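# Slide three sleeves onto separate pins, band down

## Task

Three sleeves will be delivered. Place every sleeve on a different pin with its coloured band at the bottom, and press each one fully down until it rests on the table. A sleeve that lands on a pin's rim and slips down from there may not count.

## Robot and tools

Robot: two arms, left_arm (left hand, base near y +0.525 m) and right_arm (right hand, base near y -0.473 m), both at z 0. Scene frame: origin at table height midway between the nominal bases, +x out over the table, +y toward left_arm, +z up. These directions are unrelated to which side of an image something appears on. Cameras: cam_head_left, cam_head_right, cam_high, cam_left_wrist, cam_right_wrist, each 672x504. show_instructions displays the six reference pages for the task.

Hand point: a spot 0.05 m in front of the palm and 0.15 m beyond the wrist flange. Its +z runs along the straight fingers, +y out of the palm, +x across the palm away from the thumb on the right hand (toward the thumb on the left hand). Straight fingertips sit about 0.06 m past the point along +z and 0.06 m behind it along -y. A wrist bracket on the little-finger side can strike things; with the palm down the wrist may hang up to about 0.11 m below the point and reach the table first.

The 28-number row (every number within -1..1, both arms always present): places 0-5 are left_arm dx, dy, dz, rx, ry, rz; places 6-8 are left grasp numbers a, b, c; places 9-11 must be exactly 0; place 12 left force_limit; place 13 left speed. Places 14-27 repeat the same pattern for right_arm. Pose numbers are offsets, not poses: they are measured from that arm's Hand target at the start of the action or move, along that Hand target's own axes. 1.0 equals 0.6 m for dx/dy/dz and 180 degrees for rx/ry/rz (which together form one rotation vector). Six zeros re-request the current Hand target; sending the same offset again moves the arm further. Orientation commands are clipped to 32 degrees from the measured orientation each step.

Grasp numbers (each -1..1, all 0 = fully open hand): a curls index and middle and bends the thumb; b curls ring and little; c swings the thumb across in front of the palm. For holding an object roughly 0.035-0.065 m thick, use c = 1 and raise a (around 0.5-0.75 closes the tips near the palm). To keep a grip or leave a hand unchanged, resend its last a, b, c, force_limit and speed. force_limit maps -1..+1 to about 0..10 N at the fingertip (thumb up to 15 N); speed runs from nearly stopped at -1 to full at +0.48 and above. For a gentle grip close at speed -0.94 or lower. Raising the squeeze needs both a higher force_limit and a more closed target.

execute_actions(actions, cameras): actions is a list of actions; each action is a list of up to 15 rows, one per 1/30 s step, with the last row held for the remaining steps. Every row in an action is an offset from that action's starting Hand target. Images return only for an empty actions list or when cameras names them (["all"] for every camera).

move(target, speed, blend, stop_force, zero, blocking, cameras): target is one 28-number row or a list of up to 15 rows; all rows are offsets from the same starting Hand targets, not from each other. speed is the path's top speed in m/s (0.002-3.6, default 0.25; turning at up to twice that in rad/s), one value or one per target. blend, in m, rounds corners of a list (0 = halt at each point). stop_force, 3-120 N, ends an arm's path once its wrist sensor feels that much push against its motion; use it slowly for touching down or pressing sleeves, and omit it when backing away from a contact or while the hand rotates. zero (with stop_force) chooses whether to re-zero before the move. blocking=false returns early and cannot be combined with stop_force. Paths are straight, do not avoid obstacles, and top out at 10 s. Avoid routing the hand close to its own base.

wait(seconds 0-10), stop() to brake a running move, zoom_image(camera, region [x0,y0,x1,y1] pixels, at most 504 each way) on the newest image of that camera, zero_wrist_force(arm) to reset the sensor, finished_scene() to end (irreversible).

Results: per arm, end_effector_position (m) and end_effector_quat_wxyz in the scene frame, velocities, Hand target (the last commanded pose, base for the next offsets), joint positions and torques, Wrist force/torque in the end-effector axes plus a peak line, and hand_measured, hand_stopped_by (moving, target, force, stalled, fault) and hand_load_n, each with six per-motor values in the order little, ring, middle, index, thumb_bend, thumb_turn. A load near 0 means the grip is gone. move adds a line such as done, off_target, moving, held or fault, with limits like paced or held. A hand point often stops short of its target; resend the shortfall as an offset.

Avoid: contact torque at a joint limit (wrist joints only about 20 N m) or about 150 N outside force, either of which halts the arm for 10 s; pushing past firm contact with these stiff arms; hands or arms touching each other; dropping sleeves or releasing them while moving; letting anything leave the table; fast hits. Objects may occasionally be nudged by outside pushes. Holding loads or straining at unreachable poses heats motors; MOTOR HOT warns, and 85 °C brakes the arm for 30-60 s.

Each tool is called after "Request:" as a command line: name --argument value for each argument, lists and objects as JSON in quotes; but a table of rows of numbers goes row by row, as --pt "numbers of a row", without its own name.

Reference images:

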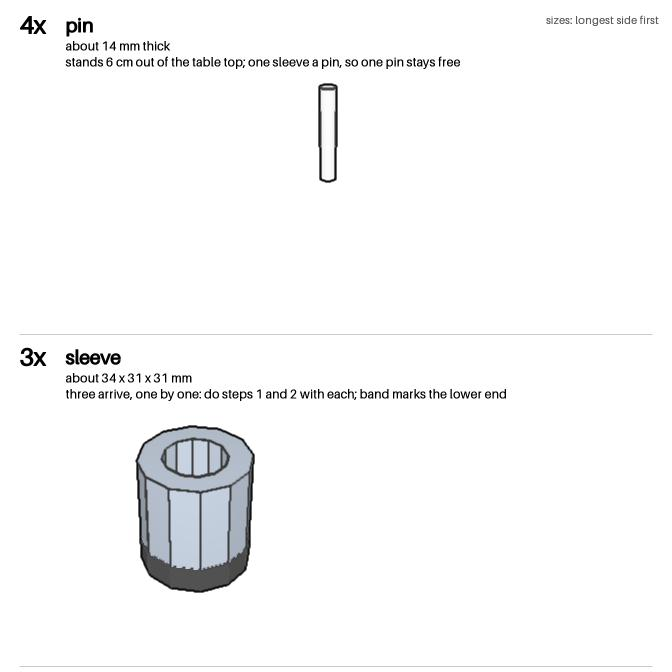

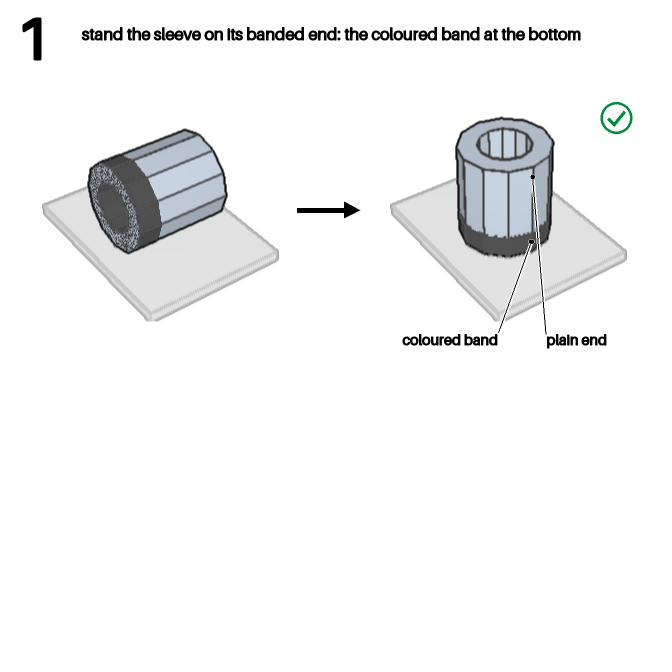

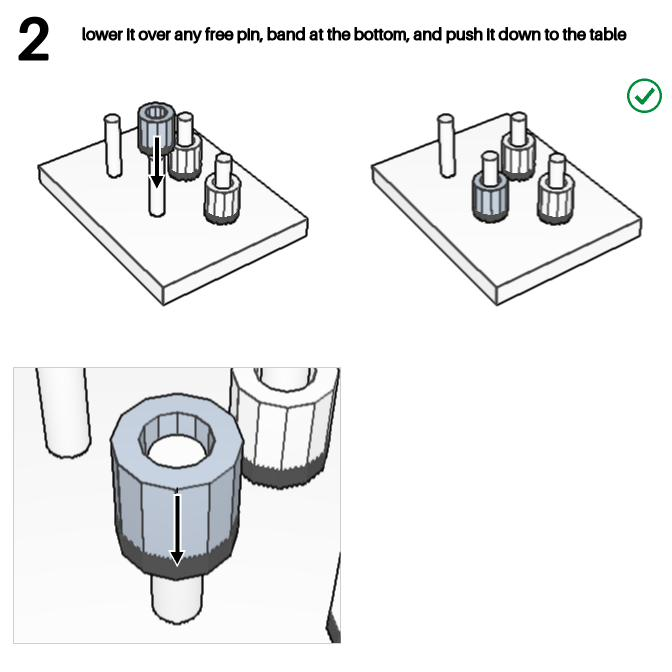

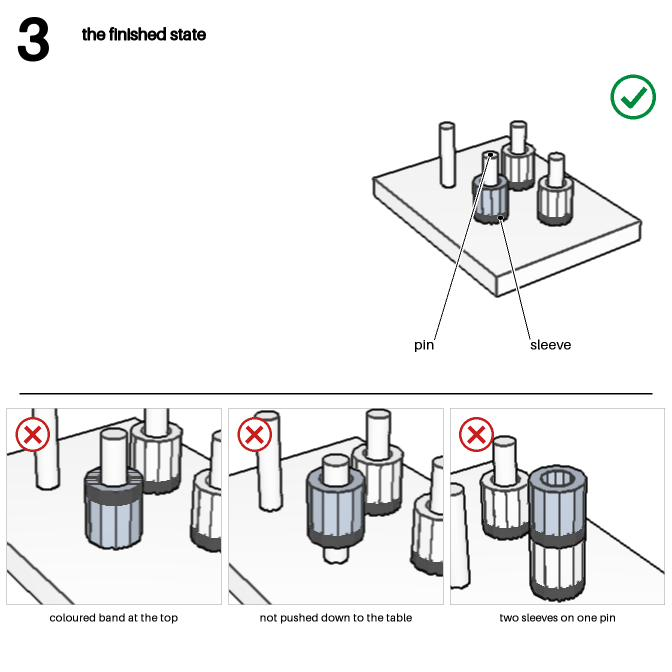

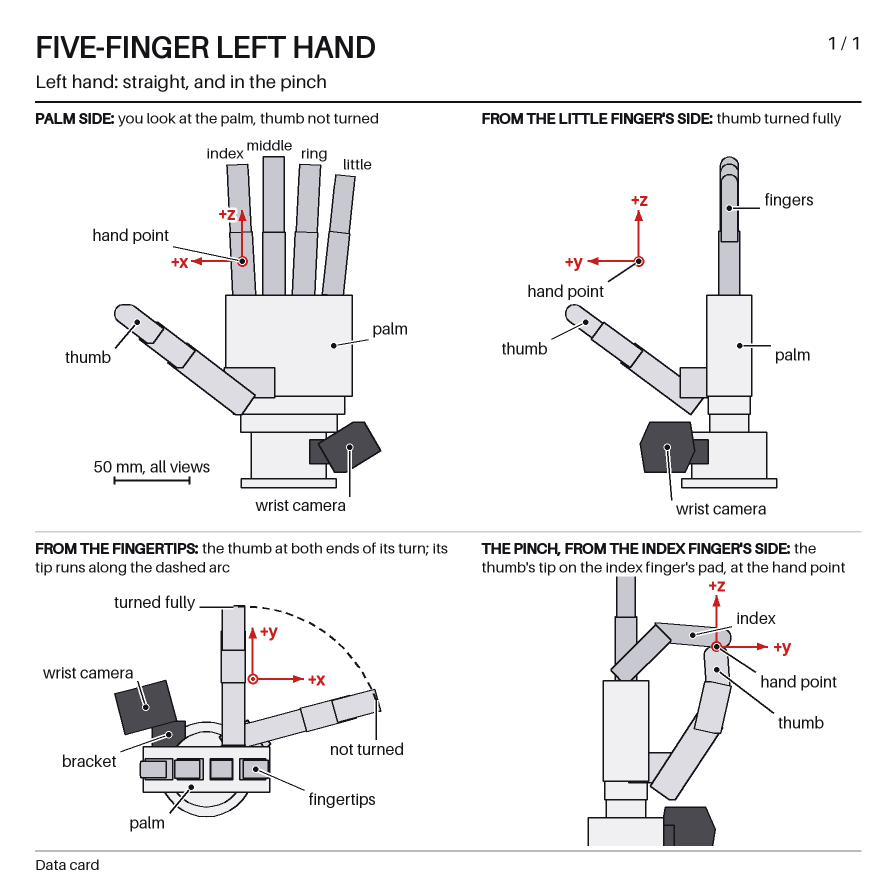

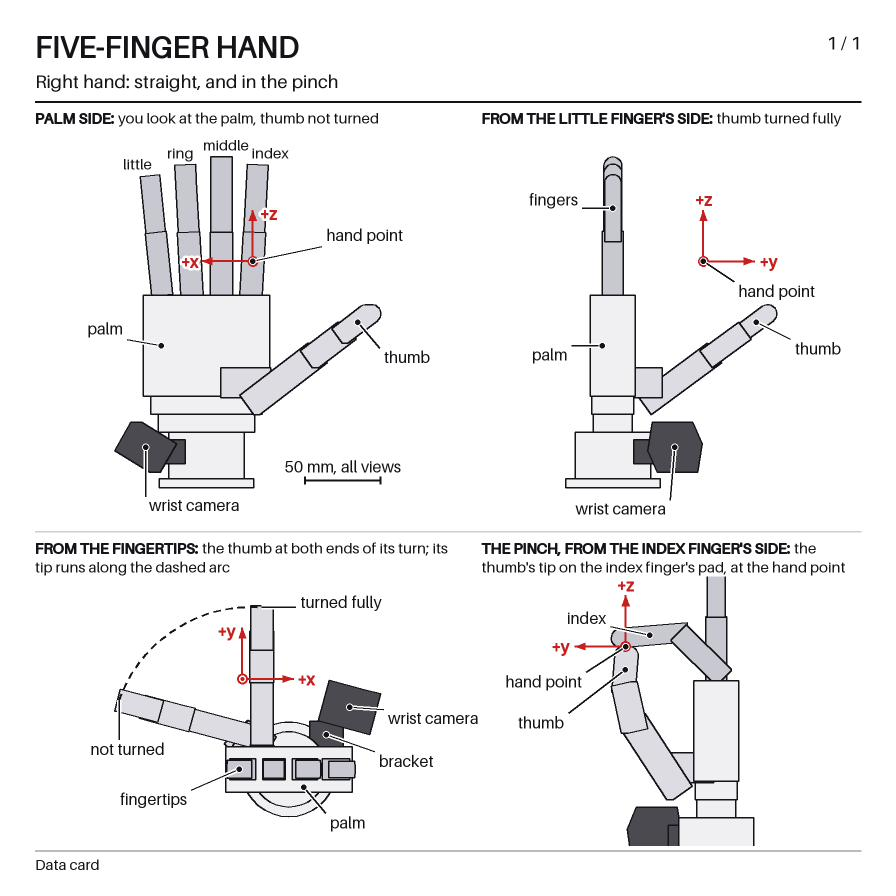

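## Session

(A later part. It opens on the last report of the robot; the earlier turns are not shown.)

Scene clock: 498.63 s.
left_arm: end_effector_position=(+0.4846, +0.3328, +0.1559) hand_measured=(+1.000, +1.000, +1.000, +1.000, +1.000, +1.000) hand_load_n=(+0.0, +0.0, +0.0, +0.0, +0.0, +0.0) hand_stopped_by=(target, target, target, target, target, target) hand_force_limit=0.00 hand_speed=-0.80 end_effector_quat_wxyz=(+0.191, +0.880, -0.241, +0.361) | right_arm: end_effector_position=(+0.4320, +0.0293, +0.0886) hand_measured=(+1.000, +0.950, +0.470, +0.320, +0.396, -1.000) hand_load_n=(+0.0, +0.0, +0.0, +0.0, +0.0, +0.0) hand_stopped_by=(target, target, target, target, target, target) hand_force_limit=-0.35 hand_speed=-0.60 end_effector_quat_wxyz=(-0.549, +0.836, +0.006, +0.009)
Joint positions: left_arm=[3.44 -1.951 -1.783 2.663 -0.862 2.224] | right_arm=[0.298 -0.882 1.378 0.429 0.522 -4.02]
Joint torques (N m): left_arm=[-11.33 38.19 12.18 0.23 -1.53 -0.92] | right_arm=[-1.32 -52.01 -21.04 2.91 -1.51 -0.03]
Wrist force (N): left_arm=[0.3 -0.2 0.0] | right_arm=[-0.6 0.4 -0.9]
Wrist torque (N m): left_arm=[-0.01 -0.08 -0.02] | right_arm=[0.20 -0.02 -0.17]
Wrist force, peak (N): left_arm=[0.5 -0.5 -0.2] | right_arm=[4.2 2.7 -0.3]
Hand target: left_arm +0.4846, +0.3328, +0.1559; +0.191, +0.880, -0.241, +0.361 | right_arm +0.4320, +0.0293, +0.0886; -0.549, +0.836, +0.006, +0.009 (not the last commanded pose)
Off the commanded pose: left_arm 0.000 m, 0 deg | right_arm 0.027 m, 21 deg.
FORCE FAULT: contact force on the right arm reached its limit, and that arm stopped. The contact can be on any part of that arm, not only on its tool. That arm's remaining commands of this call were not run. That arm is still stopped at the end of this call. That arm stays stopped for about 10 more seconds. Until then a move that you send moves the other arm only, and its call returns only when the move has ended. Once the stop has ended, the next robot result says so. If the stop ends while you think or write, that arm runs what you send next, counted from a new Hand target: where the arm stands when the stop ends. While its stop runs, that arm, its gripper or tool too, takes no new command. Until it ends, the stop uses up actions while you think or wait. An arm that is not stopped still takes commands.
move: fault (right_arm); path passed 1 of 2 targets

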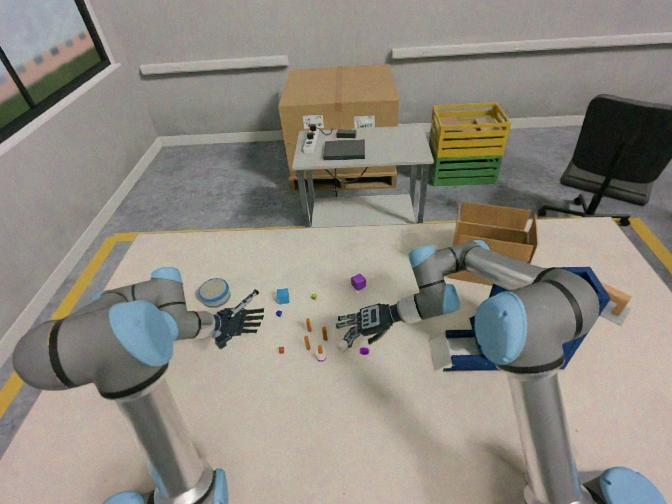

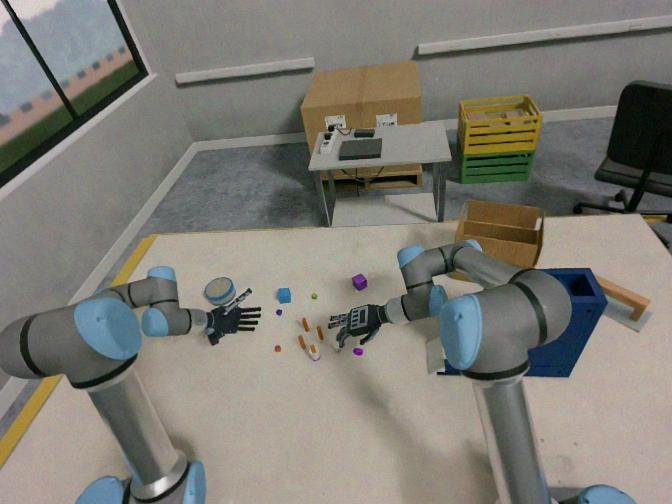

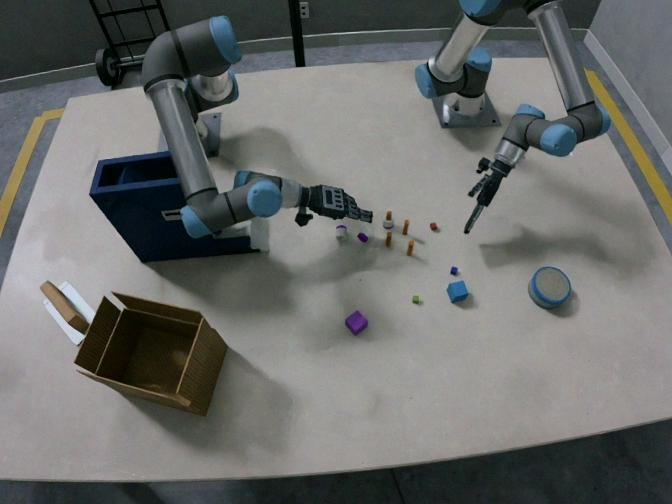

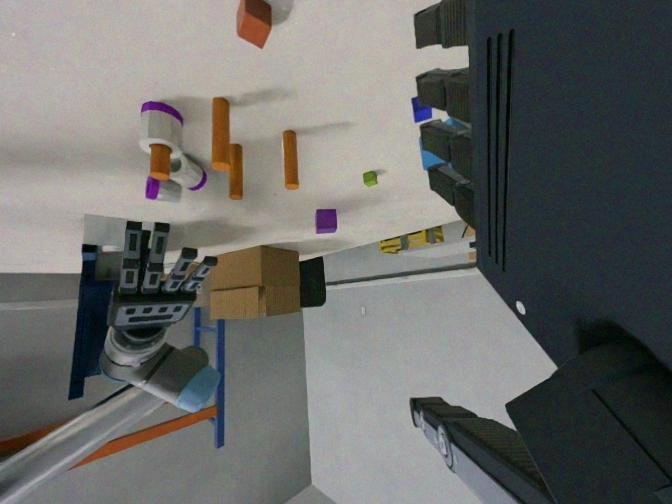

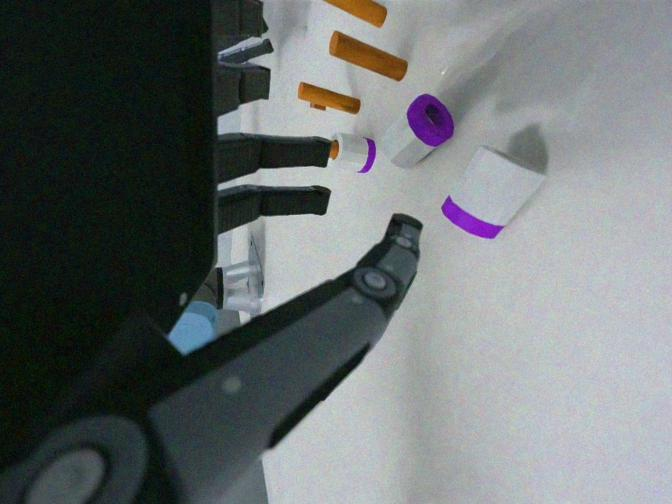

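Request:
wait --seconds 3 --cameras '["cam_high","cam_head_right"]'

Request:
zoom_image --camera "cam_high" --region '[80, 120, 300, 285]'

Request:
zoom_image --camera "cam_head_right" --region '[380, 220, 620, 400]'

Scene clock: 532.93 s.
left_arm: end_effector_position=(+0.4846, +0.3328, +0.1559) hand_measured=(+1.000, +1.000, +1.000, +1.000, +1.000, +1.000) hand_load_n=(+0.0, +0.0, +0.0, +0.0, +0.0, +0.0) hand_stopped_by=(target, target, target, target, target, target) hand_force_limit=0.00 hand_speed=-0.80 end_effector_quat_wxyz=(+0.191, +0.880, -0.241, +0.361) | right_arm: end_effector_position=(+0.4320, +0.0293, +0.0886) hand_measured=(+1.000, +0.950, +0.470, +0.320, +0.396, -1.000) hand_load_n=(+0.0, +0.0, +0.0, +0.0, +0.0, +0.0) hand_stopped_by=(target, target, target, target, target, target) hand_force_limit=-0.35 hand_speed=-0.60 end_effector_quat_wxyz=(-0.549, +0.836, +0.006, +0.009)
Joint positions: left_arm=[3.44 -1.951 -1.783 2.663 -0.862 2.224] | right_arm=[0.298 -0.882 1.378 0.429 0.522 -4.02]
Joint torques (N m): left_arm=[-12.02 38.8 11.17 0.04 -1.37 -1.14] | right_arm=[-13.57 -52.6 -19.16 2.32 -1.39 -0.05]
Wrist force (N): left_arm=[0.3 -0.3 0.0] | right_arm=[-0.2 0.2 -0.7]
Wrist torque (N m): left_arm=[-0.03 -0.08 -0.02] | right_arm=[0.15 -0.10 -0.14]
Wrist force, peak (N): left_arm=[0.5 -0.5 -0.1] | right_arm=[-0.7 0.6 -0.8]
Hand target: left_arm +0.4846, +0.3328, +0.1559; +0.191, +0.880, -0.241, +0.361 | right_arm +0.4320, +0.0293, +0.0886; -0.549, +0.836, +0.006, +0.009 (not the last commanded pose)
Off the commanded pose: left_arm 0.000 m, 0 deg | right_arm 0.027 m, 21 deg.
FORCE FAULT, CONTINUED: the right arm's stop, for the force fault that an earlier result reported, is over. The rest of the stop counts as 19 of the actions that you can send in this scene. During its stop the right arm's controller moved it back a little. That arm's target is now where it stood when the stop ended, not its last command. That arm accepts commands again.
wait: 3.00 s; at rest from the start
Images, in order (width x height): cam_head_right 672x504, cam_high 672x504.

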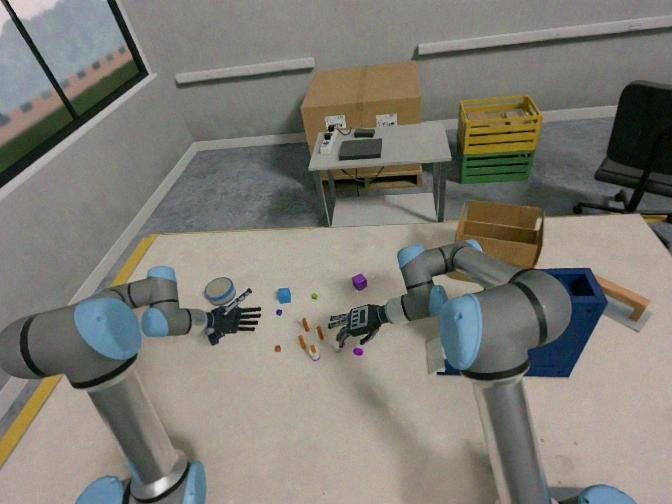

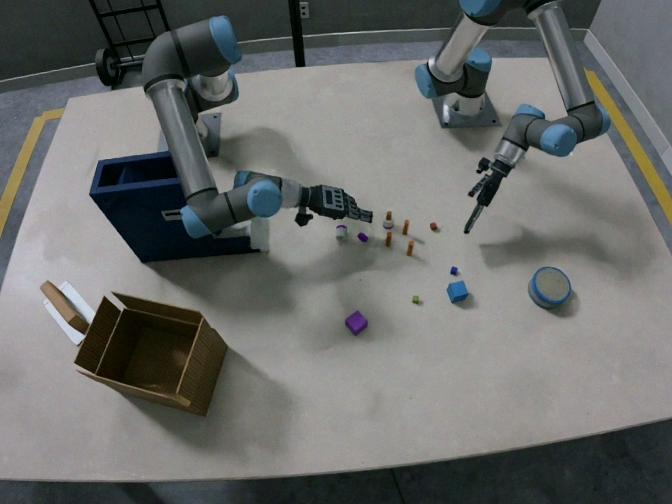

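Scaled by 2.291 from the camera's 672x504 image, which has a finer 960x720 frame.

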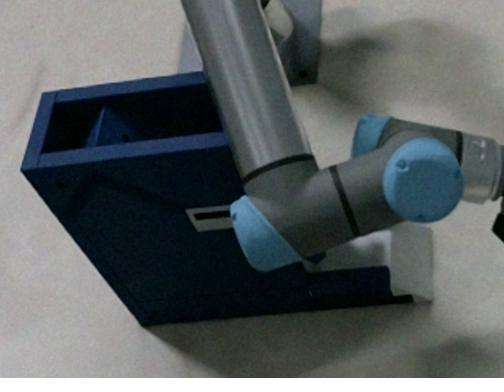

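Scaled by 2.100 from the camera's 672x504 image, which has a finer 960x720 frame.

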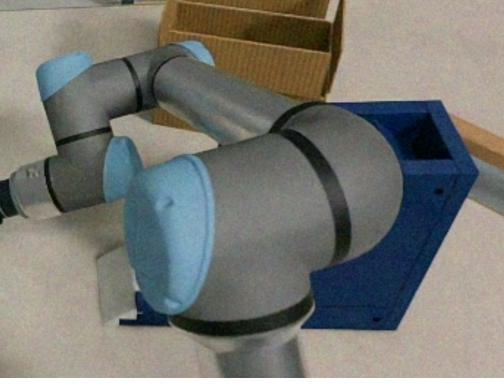

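Request:
move --target '[0,0,0,0,0,0, 0,0,0,0,0,0, 0,-0.8, -0.1,-0.0858,0.0717,0,0,0, 0.34,0,1,0,0,0, -0.35,-0.6]' --speed 0.12 --cameras '["all"]'

Request:
zoom_image --camera "cam_high" --region '[310, 180, 430, 265]'

Request:
zoom_image --camera "cam_left_wrist" --region '[100, 50, 320, 240]'

Request:
zoom_image --camera "cam_head_left" --region '[300, 310, 400, 370]'

Scene clock: 538.77 s.
left_arm: end_effector_position=(+0.4846, +0.3328, +0.1559) hand_measured=(+1.000, +1.000, +1.000, +1.000, +1.000, +1.000) hand_load_n=(+0.0, +0.0, +0.0, +0.0, +0.0, +0.0) hand_stopped_by=(target, target, target, target, target, target) hand_force_limit=0.00 hand_speed=-0.80 end_effector_quat_wxyz=(+0.191, +0.880, -0.241, +0.361) | right_arm: end_effector_position=(+0.3715, +0.0892, +0.1174) hand_measured=(+1.000, +0.950, +0.470, +0.320, +0.396, -1.000) hand_load_n=(+0.0, +0.0, +0.0, +0.0, +0.0, +0.0) hand_stopped_by=(target, target, target, target, target, target) hand_force_limit=-0.35 hand_speed=-0.60 end_effector_quat_wxyz=(-0.549, +0.836, +0.006, +0.009)
Joint positions: left_arm=[3.44 -1.951 -1.783 2.663 -0.862 2.224] | right_arm=[0.447 -0.979 1.426 0.305 0.622 -3.816]
Joint torques (N m): left_arm=[-11.47 39.76 11.94 -0.11 -1.32 -0.95] | right_arm=[4.77 -38.51 -27.29 4.15 -3.76 0.52]
Wrist force (N): left_arm=[0.1 -0.4 -0.1] | right_arm=[-0.6 0.3 -1.0]
Wrist torque (N m): left_arm=[-0.03 -0.05 -0.02] | right_arm=[0.20 -0.03 -0.17]
Wrist force, peak (N): left_arm=[0.4 -0.4 0.2] | right_arm=[0.7 1.4 -1.6]
Hand target: left_arm +0.4846, +0.3328, +0.1559; +0.191, +0.880, -0.241, +0.361 | right_arm +0.3714, +0.0893, +0.1174; -0.549, +0.836, +0.006, +0.009
Off the commanded pose: left_arm 0.000 m, 0 deg | right_arm 0.000 m, 0 deg.
move: done

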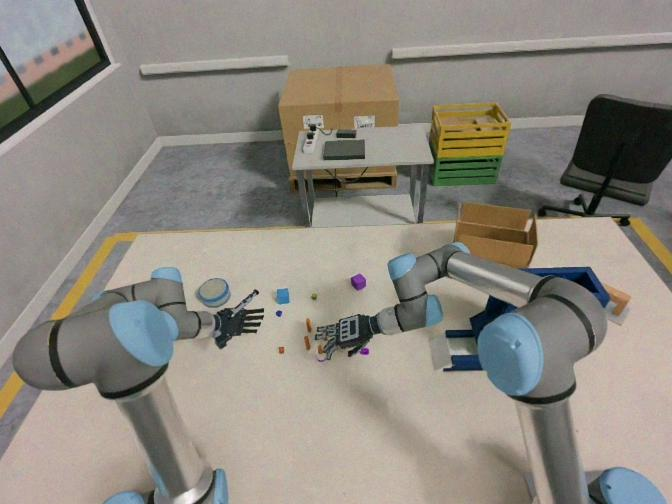

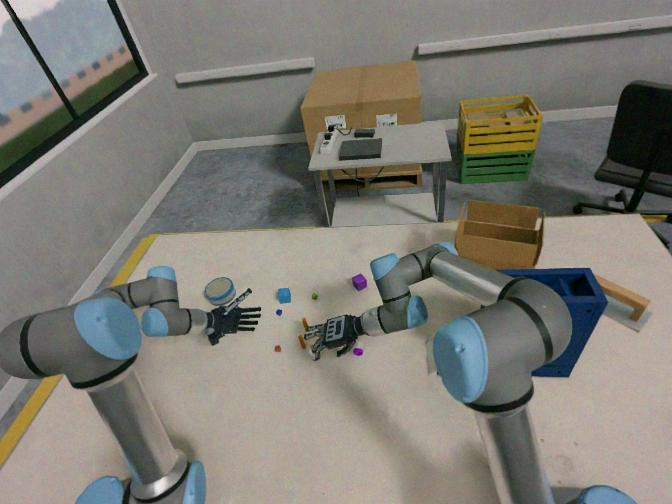

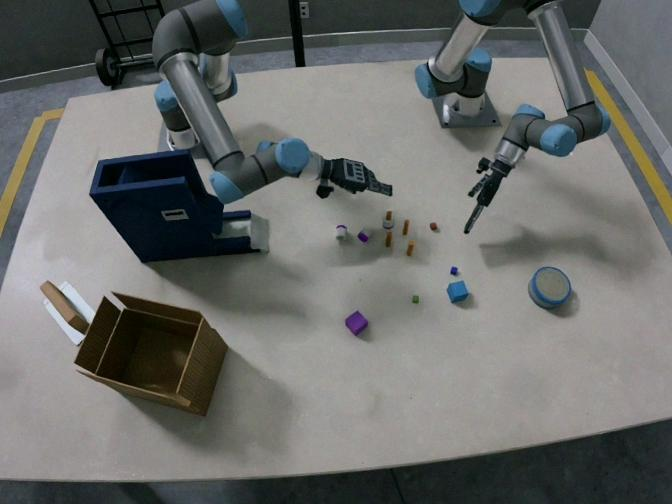

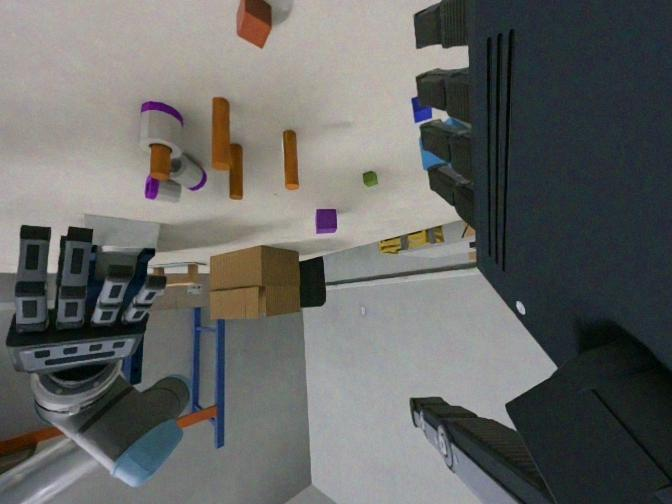

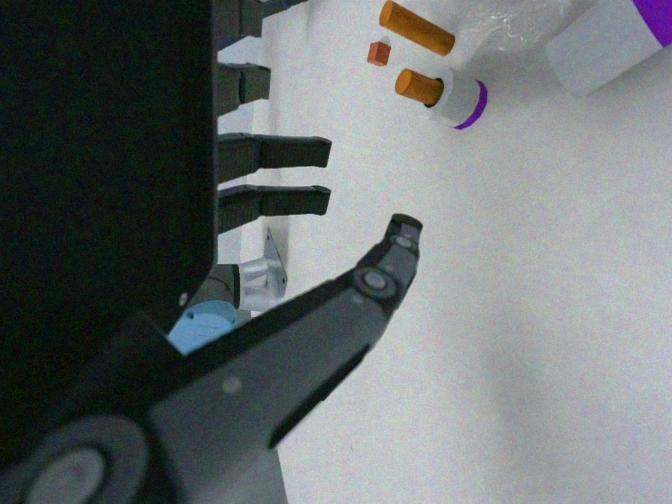

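Scaled by 4.200 from the camera's 672x504 image, which has a finer 960x720 frame.

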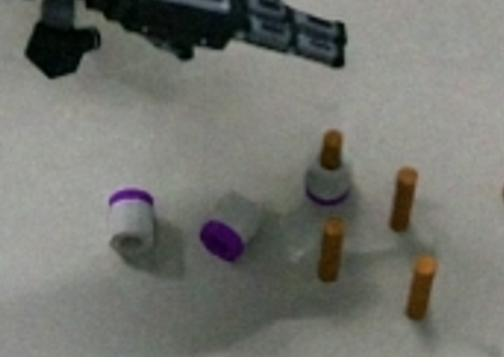

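Scaled by 2.291 from the camera's 672x504 image, which has a finer 960x720 frame.

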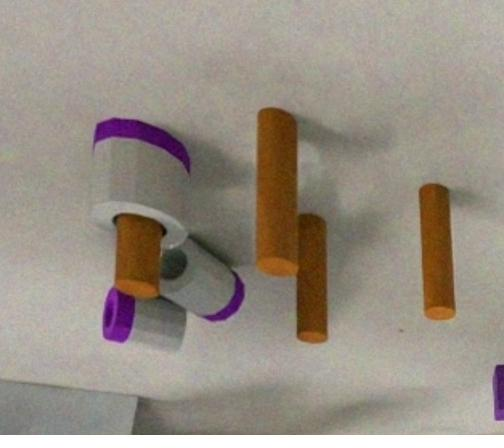

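Scaled by 5.040 from the camera's 672x504 image, which has a finer 960x720 frame.

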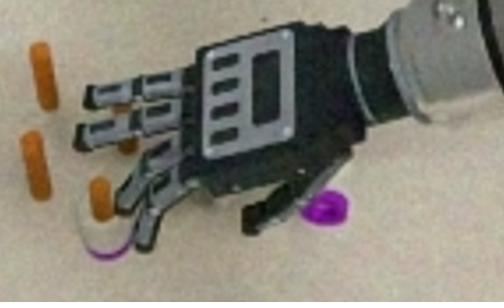

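Request:
move --target '[0,0,0,0,0,0, 0,0,0,0,0,0, 0,-0.8, 0.1455,0.0497,0.0322,-0.0776,0.2697,-0.1086, 0.3,0,1,0,0,0, -0.35,-0.6]' --speed 0.15 --cameras '["all"]'

Request:
zoom_image --camera "cam_high" --region '[320, 180, 430, 260]'

Request:
zoom_image --camera "cam_left_wrist" --region '[100, 50, 320, 240]'

Request:
zoom_image --camera "cam_right_wrist" --region '[250, 100, 600, 380]'

Request:
zoom_image --camera "cam_head_left" --region '[290, 305, 390, 375]'

Scene clock: 552.13 s.
left_arm: end_effector_position=(+0.4846, +0.3328, +0.1559) hand_measured=(+1.000, +1.000, +1.000, +1.000, +1.000, +1.000) hand_load_n=(+0.0, +0.0, +0.0, +0.0, +0.0, +0.0) hand_stopped_by=(target, target, target, target, target, target) hand_force_limit=0.00 hand_speed=-0.80 end_effector_quat_wxyz=(+0.191, +0.880, -0.241, +0.361) | right_arm: end_effector_position=(+0.4595, +0.0952, +0.0842) hand_measured=(+1.000, +0.956, +0.550, +0.400, +0.426, -1.000) hand_load_n=(+0.0, -0.5, +0.0, +0.0, +0.0, +0.0) hand_stopped_by=(target, target, target, target, target, target) hand_force_limit=-0.35 hand_speed=-0.60 end_effector_quat_wxyz=(-0.391, +0.804, -0.082, +0.440)
Joint positions: left_arm=[3.44 -1.951 -1.783 2.663 -0.862 2.224] | right_arm=[0.744 -1.037 1.604 -0.252 1.709 -3.839]
Joint torques (N m): left_arm=[-11.65 39.5 11.4 -0.27 -1.19 -1.01] | right_arm=[-5.32 -61.46 -11.45 0.6 1.86 0.88]
Wrist force (N): left_arm=[0.2 -0.3 -0.1] | right_arm=[1.1 1.0 -0.9]
Wrist torque (N m): left_arm=[-0.02 -0.07 -0.02] | right_arm=[0.20 -0.03 0.27]
Wrist force, peak (N): left_arm=[0.6 -0.4 -0.1] | right_arm=[1.3 1.0 -0.8]
Hand target: left_arm +0.4846, +0.3328, +0.1559; +0.191, +0.880, -0.241, +0.361 | right_arm +0.4595, +0.0951, +0.0842; -0.391, +0.804, -0.082, +0.440
Off the commanded pose: left_arm 0.000 m, 0 deg | right_arm 0.000 m, 0 deg.
move: done

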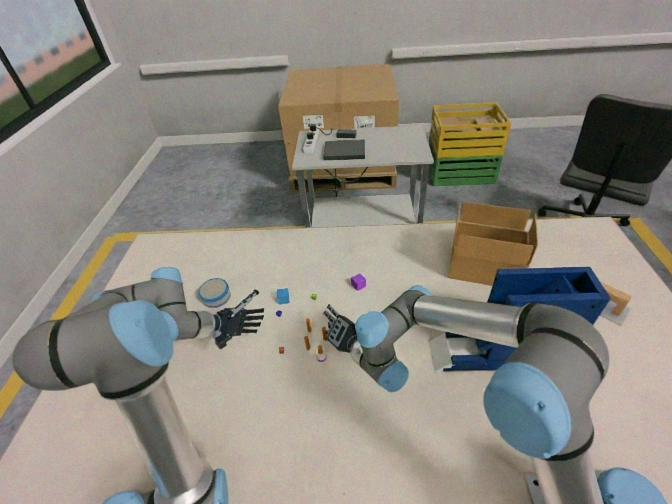

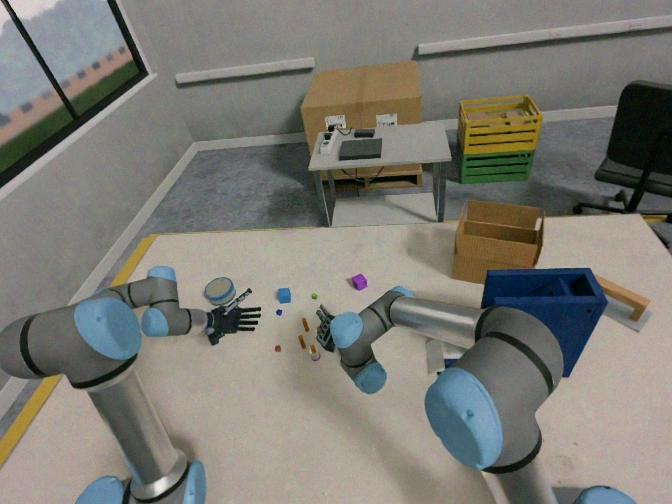

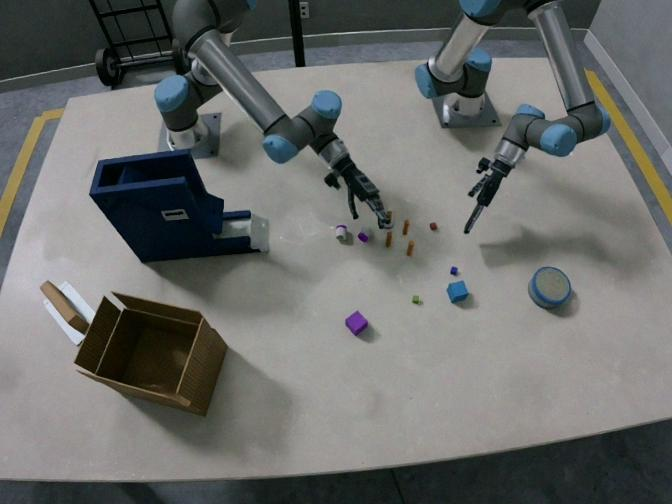

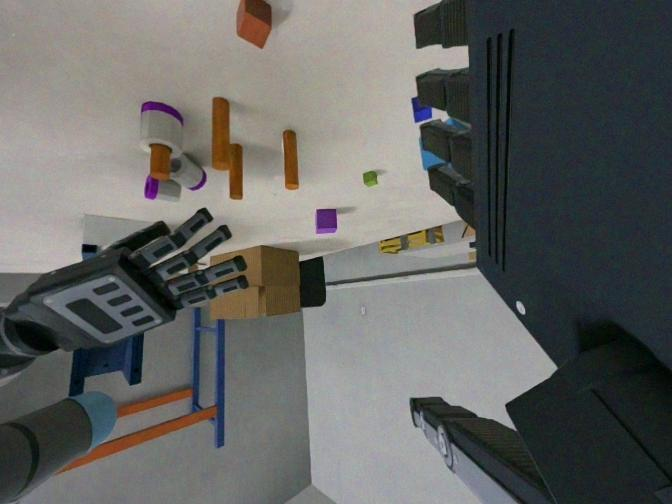

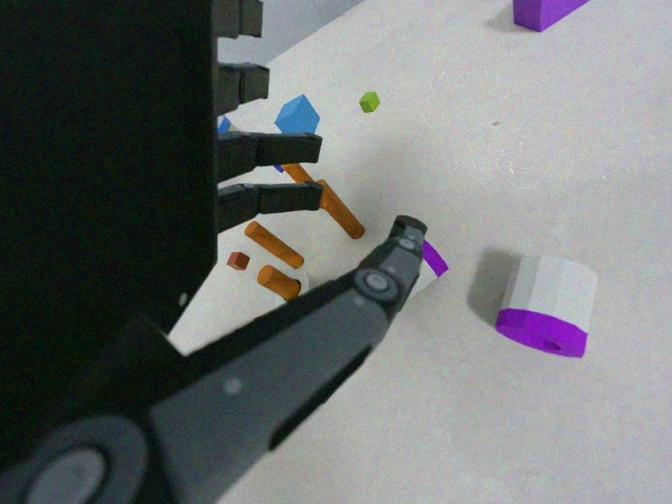

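Scaled by 4.582 from the camera's 672x504 image, which has a finer 960x720 frame.

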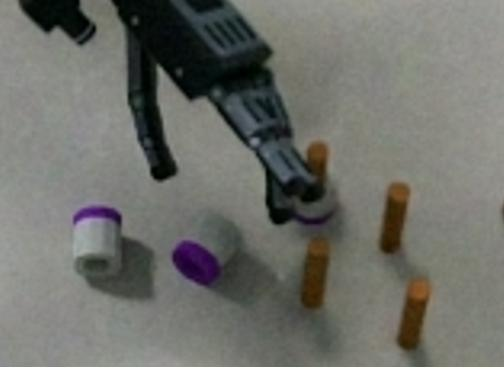

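Scaled by 2.291 from the camera's 672x504 image, which has a finer 960x720 frame.

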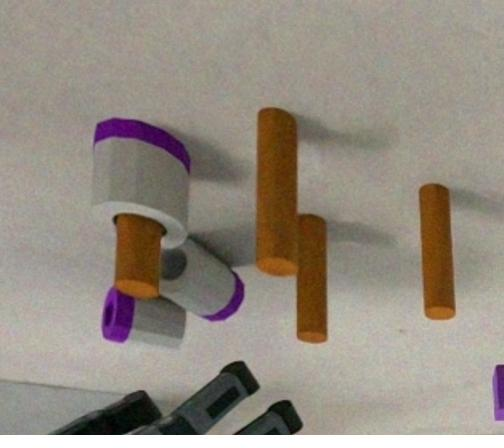

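Scaled by 1.440 from the camera's 672x504 image, which has a finer 960x720 frame.

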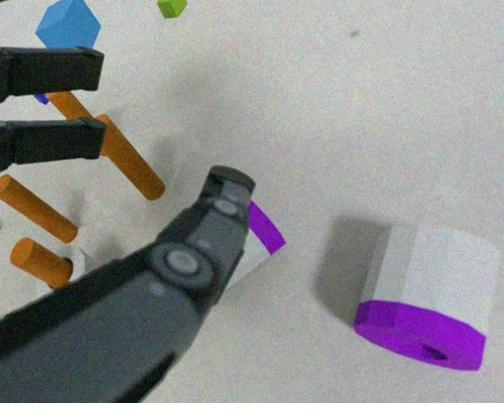

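Scaled by 5.040 from the camera's 672x504 image, which has a finer 960x720 frame.

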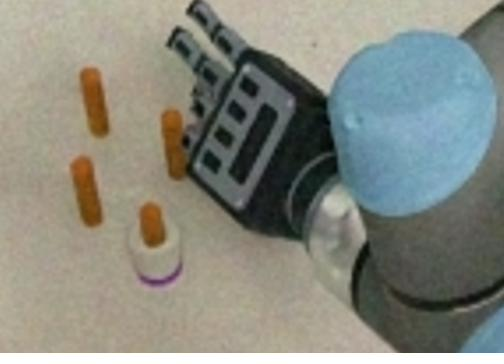

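Request:
move --pt "0 0 0 0 0 0 0 0 0 0 0 0 0 -0.8 0 0 0 0 0 0 0.37 0 1 0 0 0 -0.35 -0.4" --pt "0 0 0 0 0 0 0 0 0 0 0 0 0 -0.8 -0.044 0.0528 0.0226 0 0 0 0.37 0 1 0 0 0 -0.35 -0.4" --speed 0.1 --cameras '["cam_high","cam_right_wrist","cam_left_wrist"]'

Request:
zoom_image --camera "cam_high" --region '[340, 190, 430, 260]'

Request:
zoom_image --camera "cam_right_wrist" --region '[250, 100, 600, 380]'

Request:
zoom_image --camera "cam_left_wrist" --region '[100, 50, 320, 240]'

Scene clock: 564.23 s.
left_arm: end_effector_position=(+0.4846, +0.3328, +0.1559) hand_measured=(+1.000, +1.000, +1.000, +1.000, +1.000, +1.000) hand_load_n=(+0.0, +0.0, +0.0, +0.0, +0.0, +0.0) hand_stopped_by=(target, target, target, target, target, target) hand_force_limit=0.00 hand_speed=-0.80 end_effector_quat_wxyz=(+0.191, +0.880, -0.241, +0.361) | right_arm: end_effector_position=(+0.4608, +0.0936, +0.0407) hand_measured=(+1.000, +0.944, +0.410, +0.260, +0.372, -1.000) hand_load_n=(+0.0, +0.0, +0.0, +0.0, +0.0, +0.0) hand_stopped_by=(target, target, target, target, target, target) hand_force_limit=-0.35 hand_speed=-0.40 end_effector_quat_wxyz=(-0.391, +0.804, -0.083, +0.440)
Joint positions: left_arm=[3.44 -1.951 -1.783 2.663 -0.862 2.224] | right_arm=[0.74 -0.979 1.641 -0.347 1.705 -3.84]
Joint torques (N m): left_arm=[-11.63 39.46 11.91 -0.3 -1.17 -1.07] | right_arm=[2.82 -60.82 -29.56 0.32 0.12 -1.32]
Wrist force (N): left_arm=[0.3 -0.2 -0.3] | right_arm=[0.9 0.7 -0.7]
Wrist torque (N m): left_arm=[0.00 -0.08 -0.03] | right_arm=[0.14 0.01 0.26]
Wrist force, peak (N): left_arm=[0.6 -0.3 0.0] | right_arm=[1.9 -0.3 -1.0]
Hand target: left_arm +0.4846, +0.3328, +0.1559; +0.191, +0.880, -0.241, +0.361 | right_arm +0.4609, +0.0936, +0.0409; -0.391, +0.804, -0.082, +0.440
Off the commanded pose: left_arm 0.000 m, 0 deg | right_arm 0.000 m, 0 deg.
move: done
Images, in order (width x height): cam_high 672x504, cam_left_wrist 672x504, cam_right_wrist 672x504.

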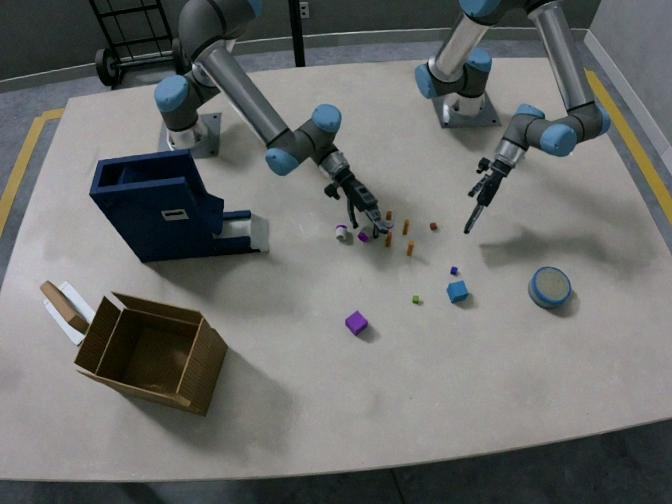

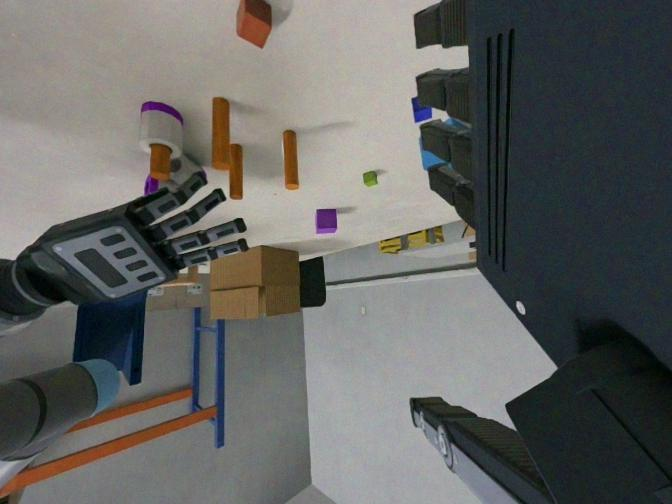

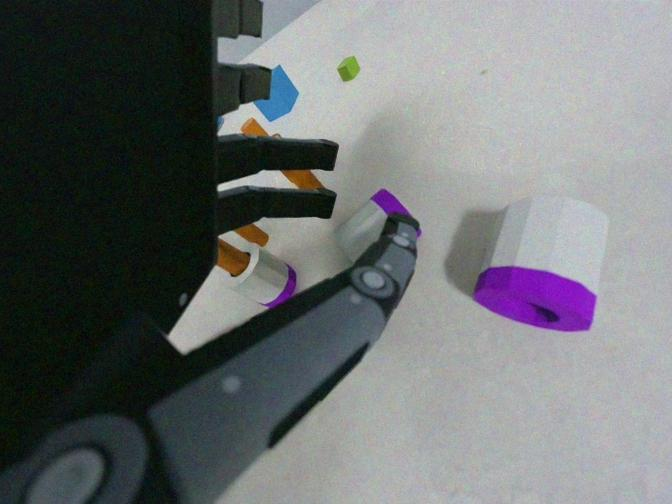

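Scaled by 5.600 from the camera's 672x504 image, which has a finer 960x720 frame.

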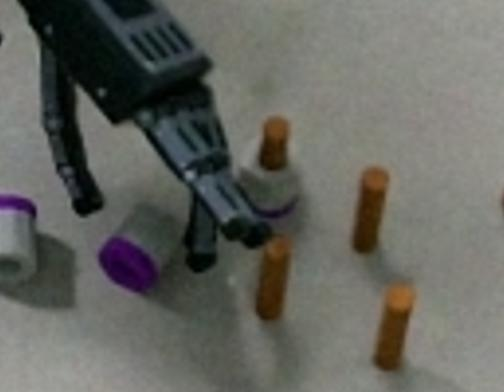

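Scaled by 1.440 from the camera's 672x504 image, which has a finer 960x720 frame.

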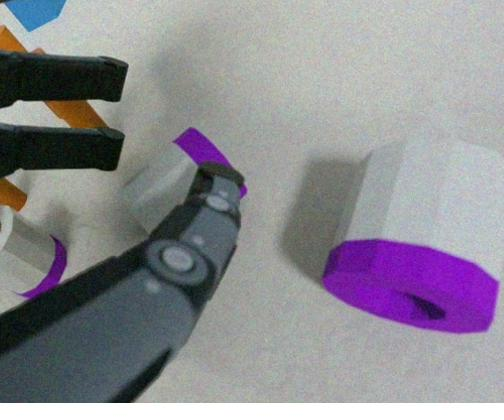

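Scaled by 2.291 from the camera's 672x504 image, which has a finer 960x720 frame.

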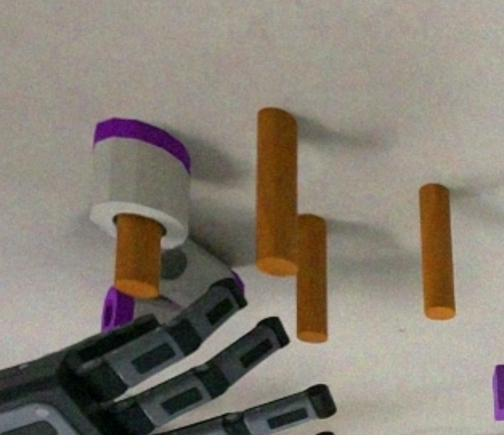

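Request:
move --pt "0 0 0 0 0 0 0 0 0 0 0 0 0 -0.8 -0.0038 -0.0062 0.0063 0 0 0 0.35 0 1 0 0 0 -0.35 -0.4" --pt "0 0 0 0 0 0 0 0 0 0 0 0 0 -0.8 -0.0258 0.0178 0.0168 0 0 0 0.35 0 1 0 0 0 -0.35 -0.4" --speed 0.03 --stop_force 3 --cameras '["cam_high","cam_right_wrist","cam_left_wrist"]'

Request:
zoom_image --camera "cam_high" --region '[340, 190, 430, 260]'

Request:
zoom_image --camera "cam_right_wrist" --region '[250, 60, 550, 300]'

Request:
zoom_image --camera "cam_left_wrist" --region '[100, 50, 320, 240]'

Scene clock: 583.67 s.
left_arm: end_effector_position=(+0.4846, +0.3328, +0.1559) hand_measured=(+1.000, +1.000, +1.000, +1.000, +1.000, +1.000) hand_load_n=(+0.0, +0.5, -0.5, +0.0, +0.0, -0.5) hand_stopped_by=(target, target, target, target, target, target) hand_force_limit=0.00 hand_speed=-0.80 end_effector_quat_wxyz=(+0.191, +0.880, -0.241, +0.361) | right_arm: end_effector_position=(+0.4616, +0.0994, +0.0203) hand_measured=(+1.000, +0.948, +0.450, +0.300, +0.388, -1.000) hand_load_n=(-0.5, +0.0, +0.0, +0.0, +0.5, +0.0) hand_stopped_by=(target, target, target, target, target, target) hand_force_limit=-0.35 hand_speed=-0.40 end_effector_quat_wxyz=(-0.391, +0.804, -0.082, +0.440)
Joint positions: left_arm=[3.44 -1.951 -1.783 2.663 -0.862 2.224] | right_arm=[0.747 -0.939 1.635 -0.381 1.712 -3.838]
Joint torques (N m): left_arm=[-10.98 39.97 12.12 -0.52 -1 -1.01] | right_arm=[-7.05 -63.91 -29.03 1.23 -1.56 -1.08]
Wrist force (N): left_arm=[0.2 -0.2 0.0] | right_arm=[0.8 0.8 -1.0]
Wrist torque (N m): left_arm=[-0.01 -0.06 -0.03] | right_arm=[0.17 0.03 0.27]
Wrist force, peak (N): left_arm=[0.6 -0.3 -0.1] | right_arm=[1.2 1.1 -1.1]
Hand target: left_arm +0.4846, +0.3328, +0.1559; +0.191, +0.880, -0.241, +0.361 | right_arm +0.4616, +0.0994, +0.0203; -0.391, +0.804, -0.082, +0.440
Off the commanded pose: left_arm 0.000 m, 0 deg | right_arm 0.000 m, 0 deg.
move: done
Images, in order (width x height): cam_high 672x504, cam_left_wrist 672x504, cam_right_wrist 672x504.

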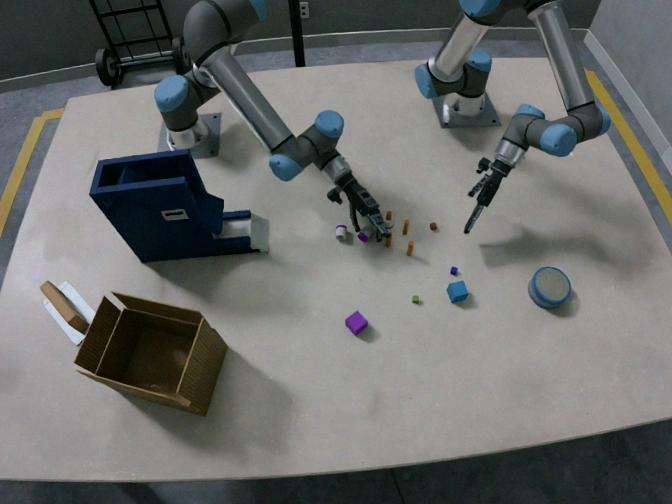

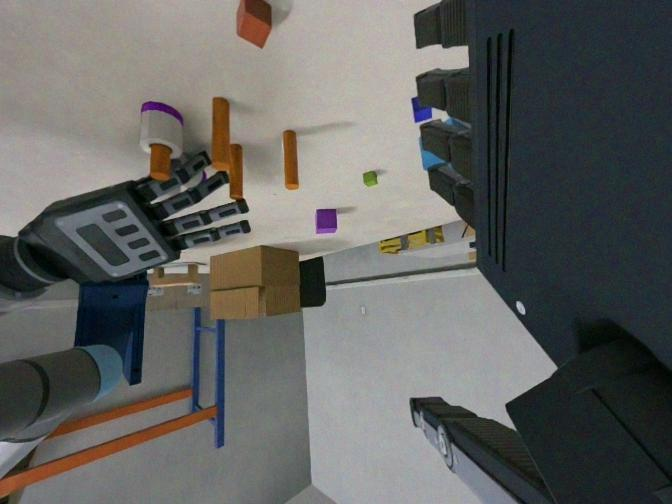

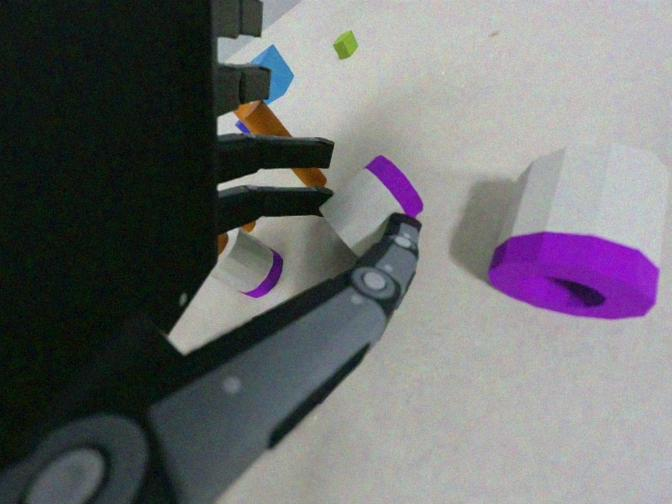

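Scaled by 5.600 from the camera's 672x504 image, which has a finer 960x720 frame.

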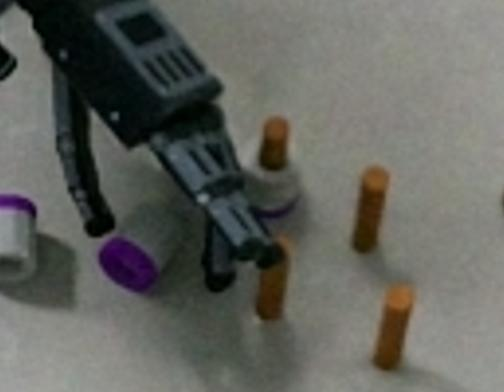

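Scaled by 1.680 from the camera's 672x504 image, which has a finer 960x720 frame.

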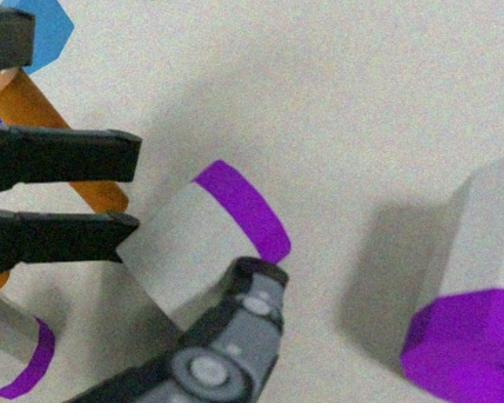

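Scaled by 2.291 from the camera's 672x504 image, which has a finer 960x720 frame.

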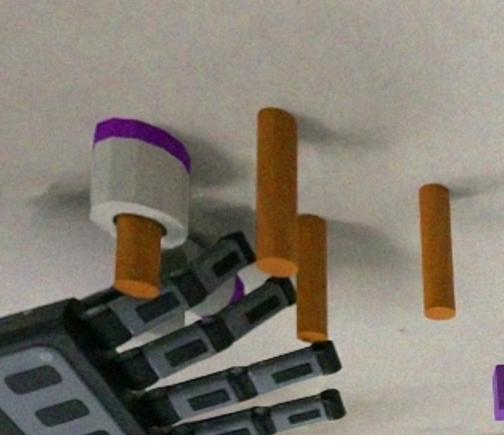

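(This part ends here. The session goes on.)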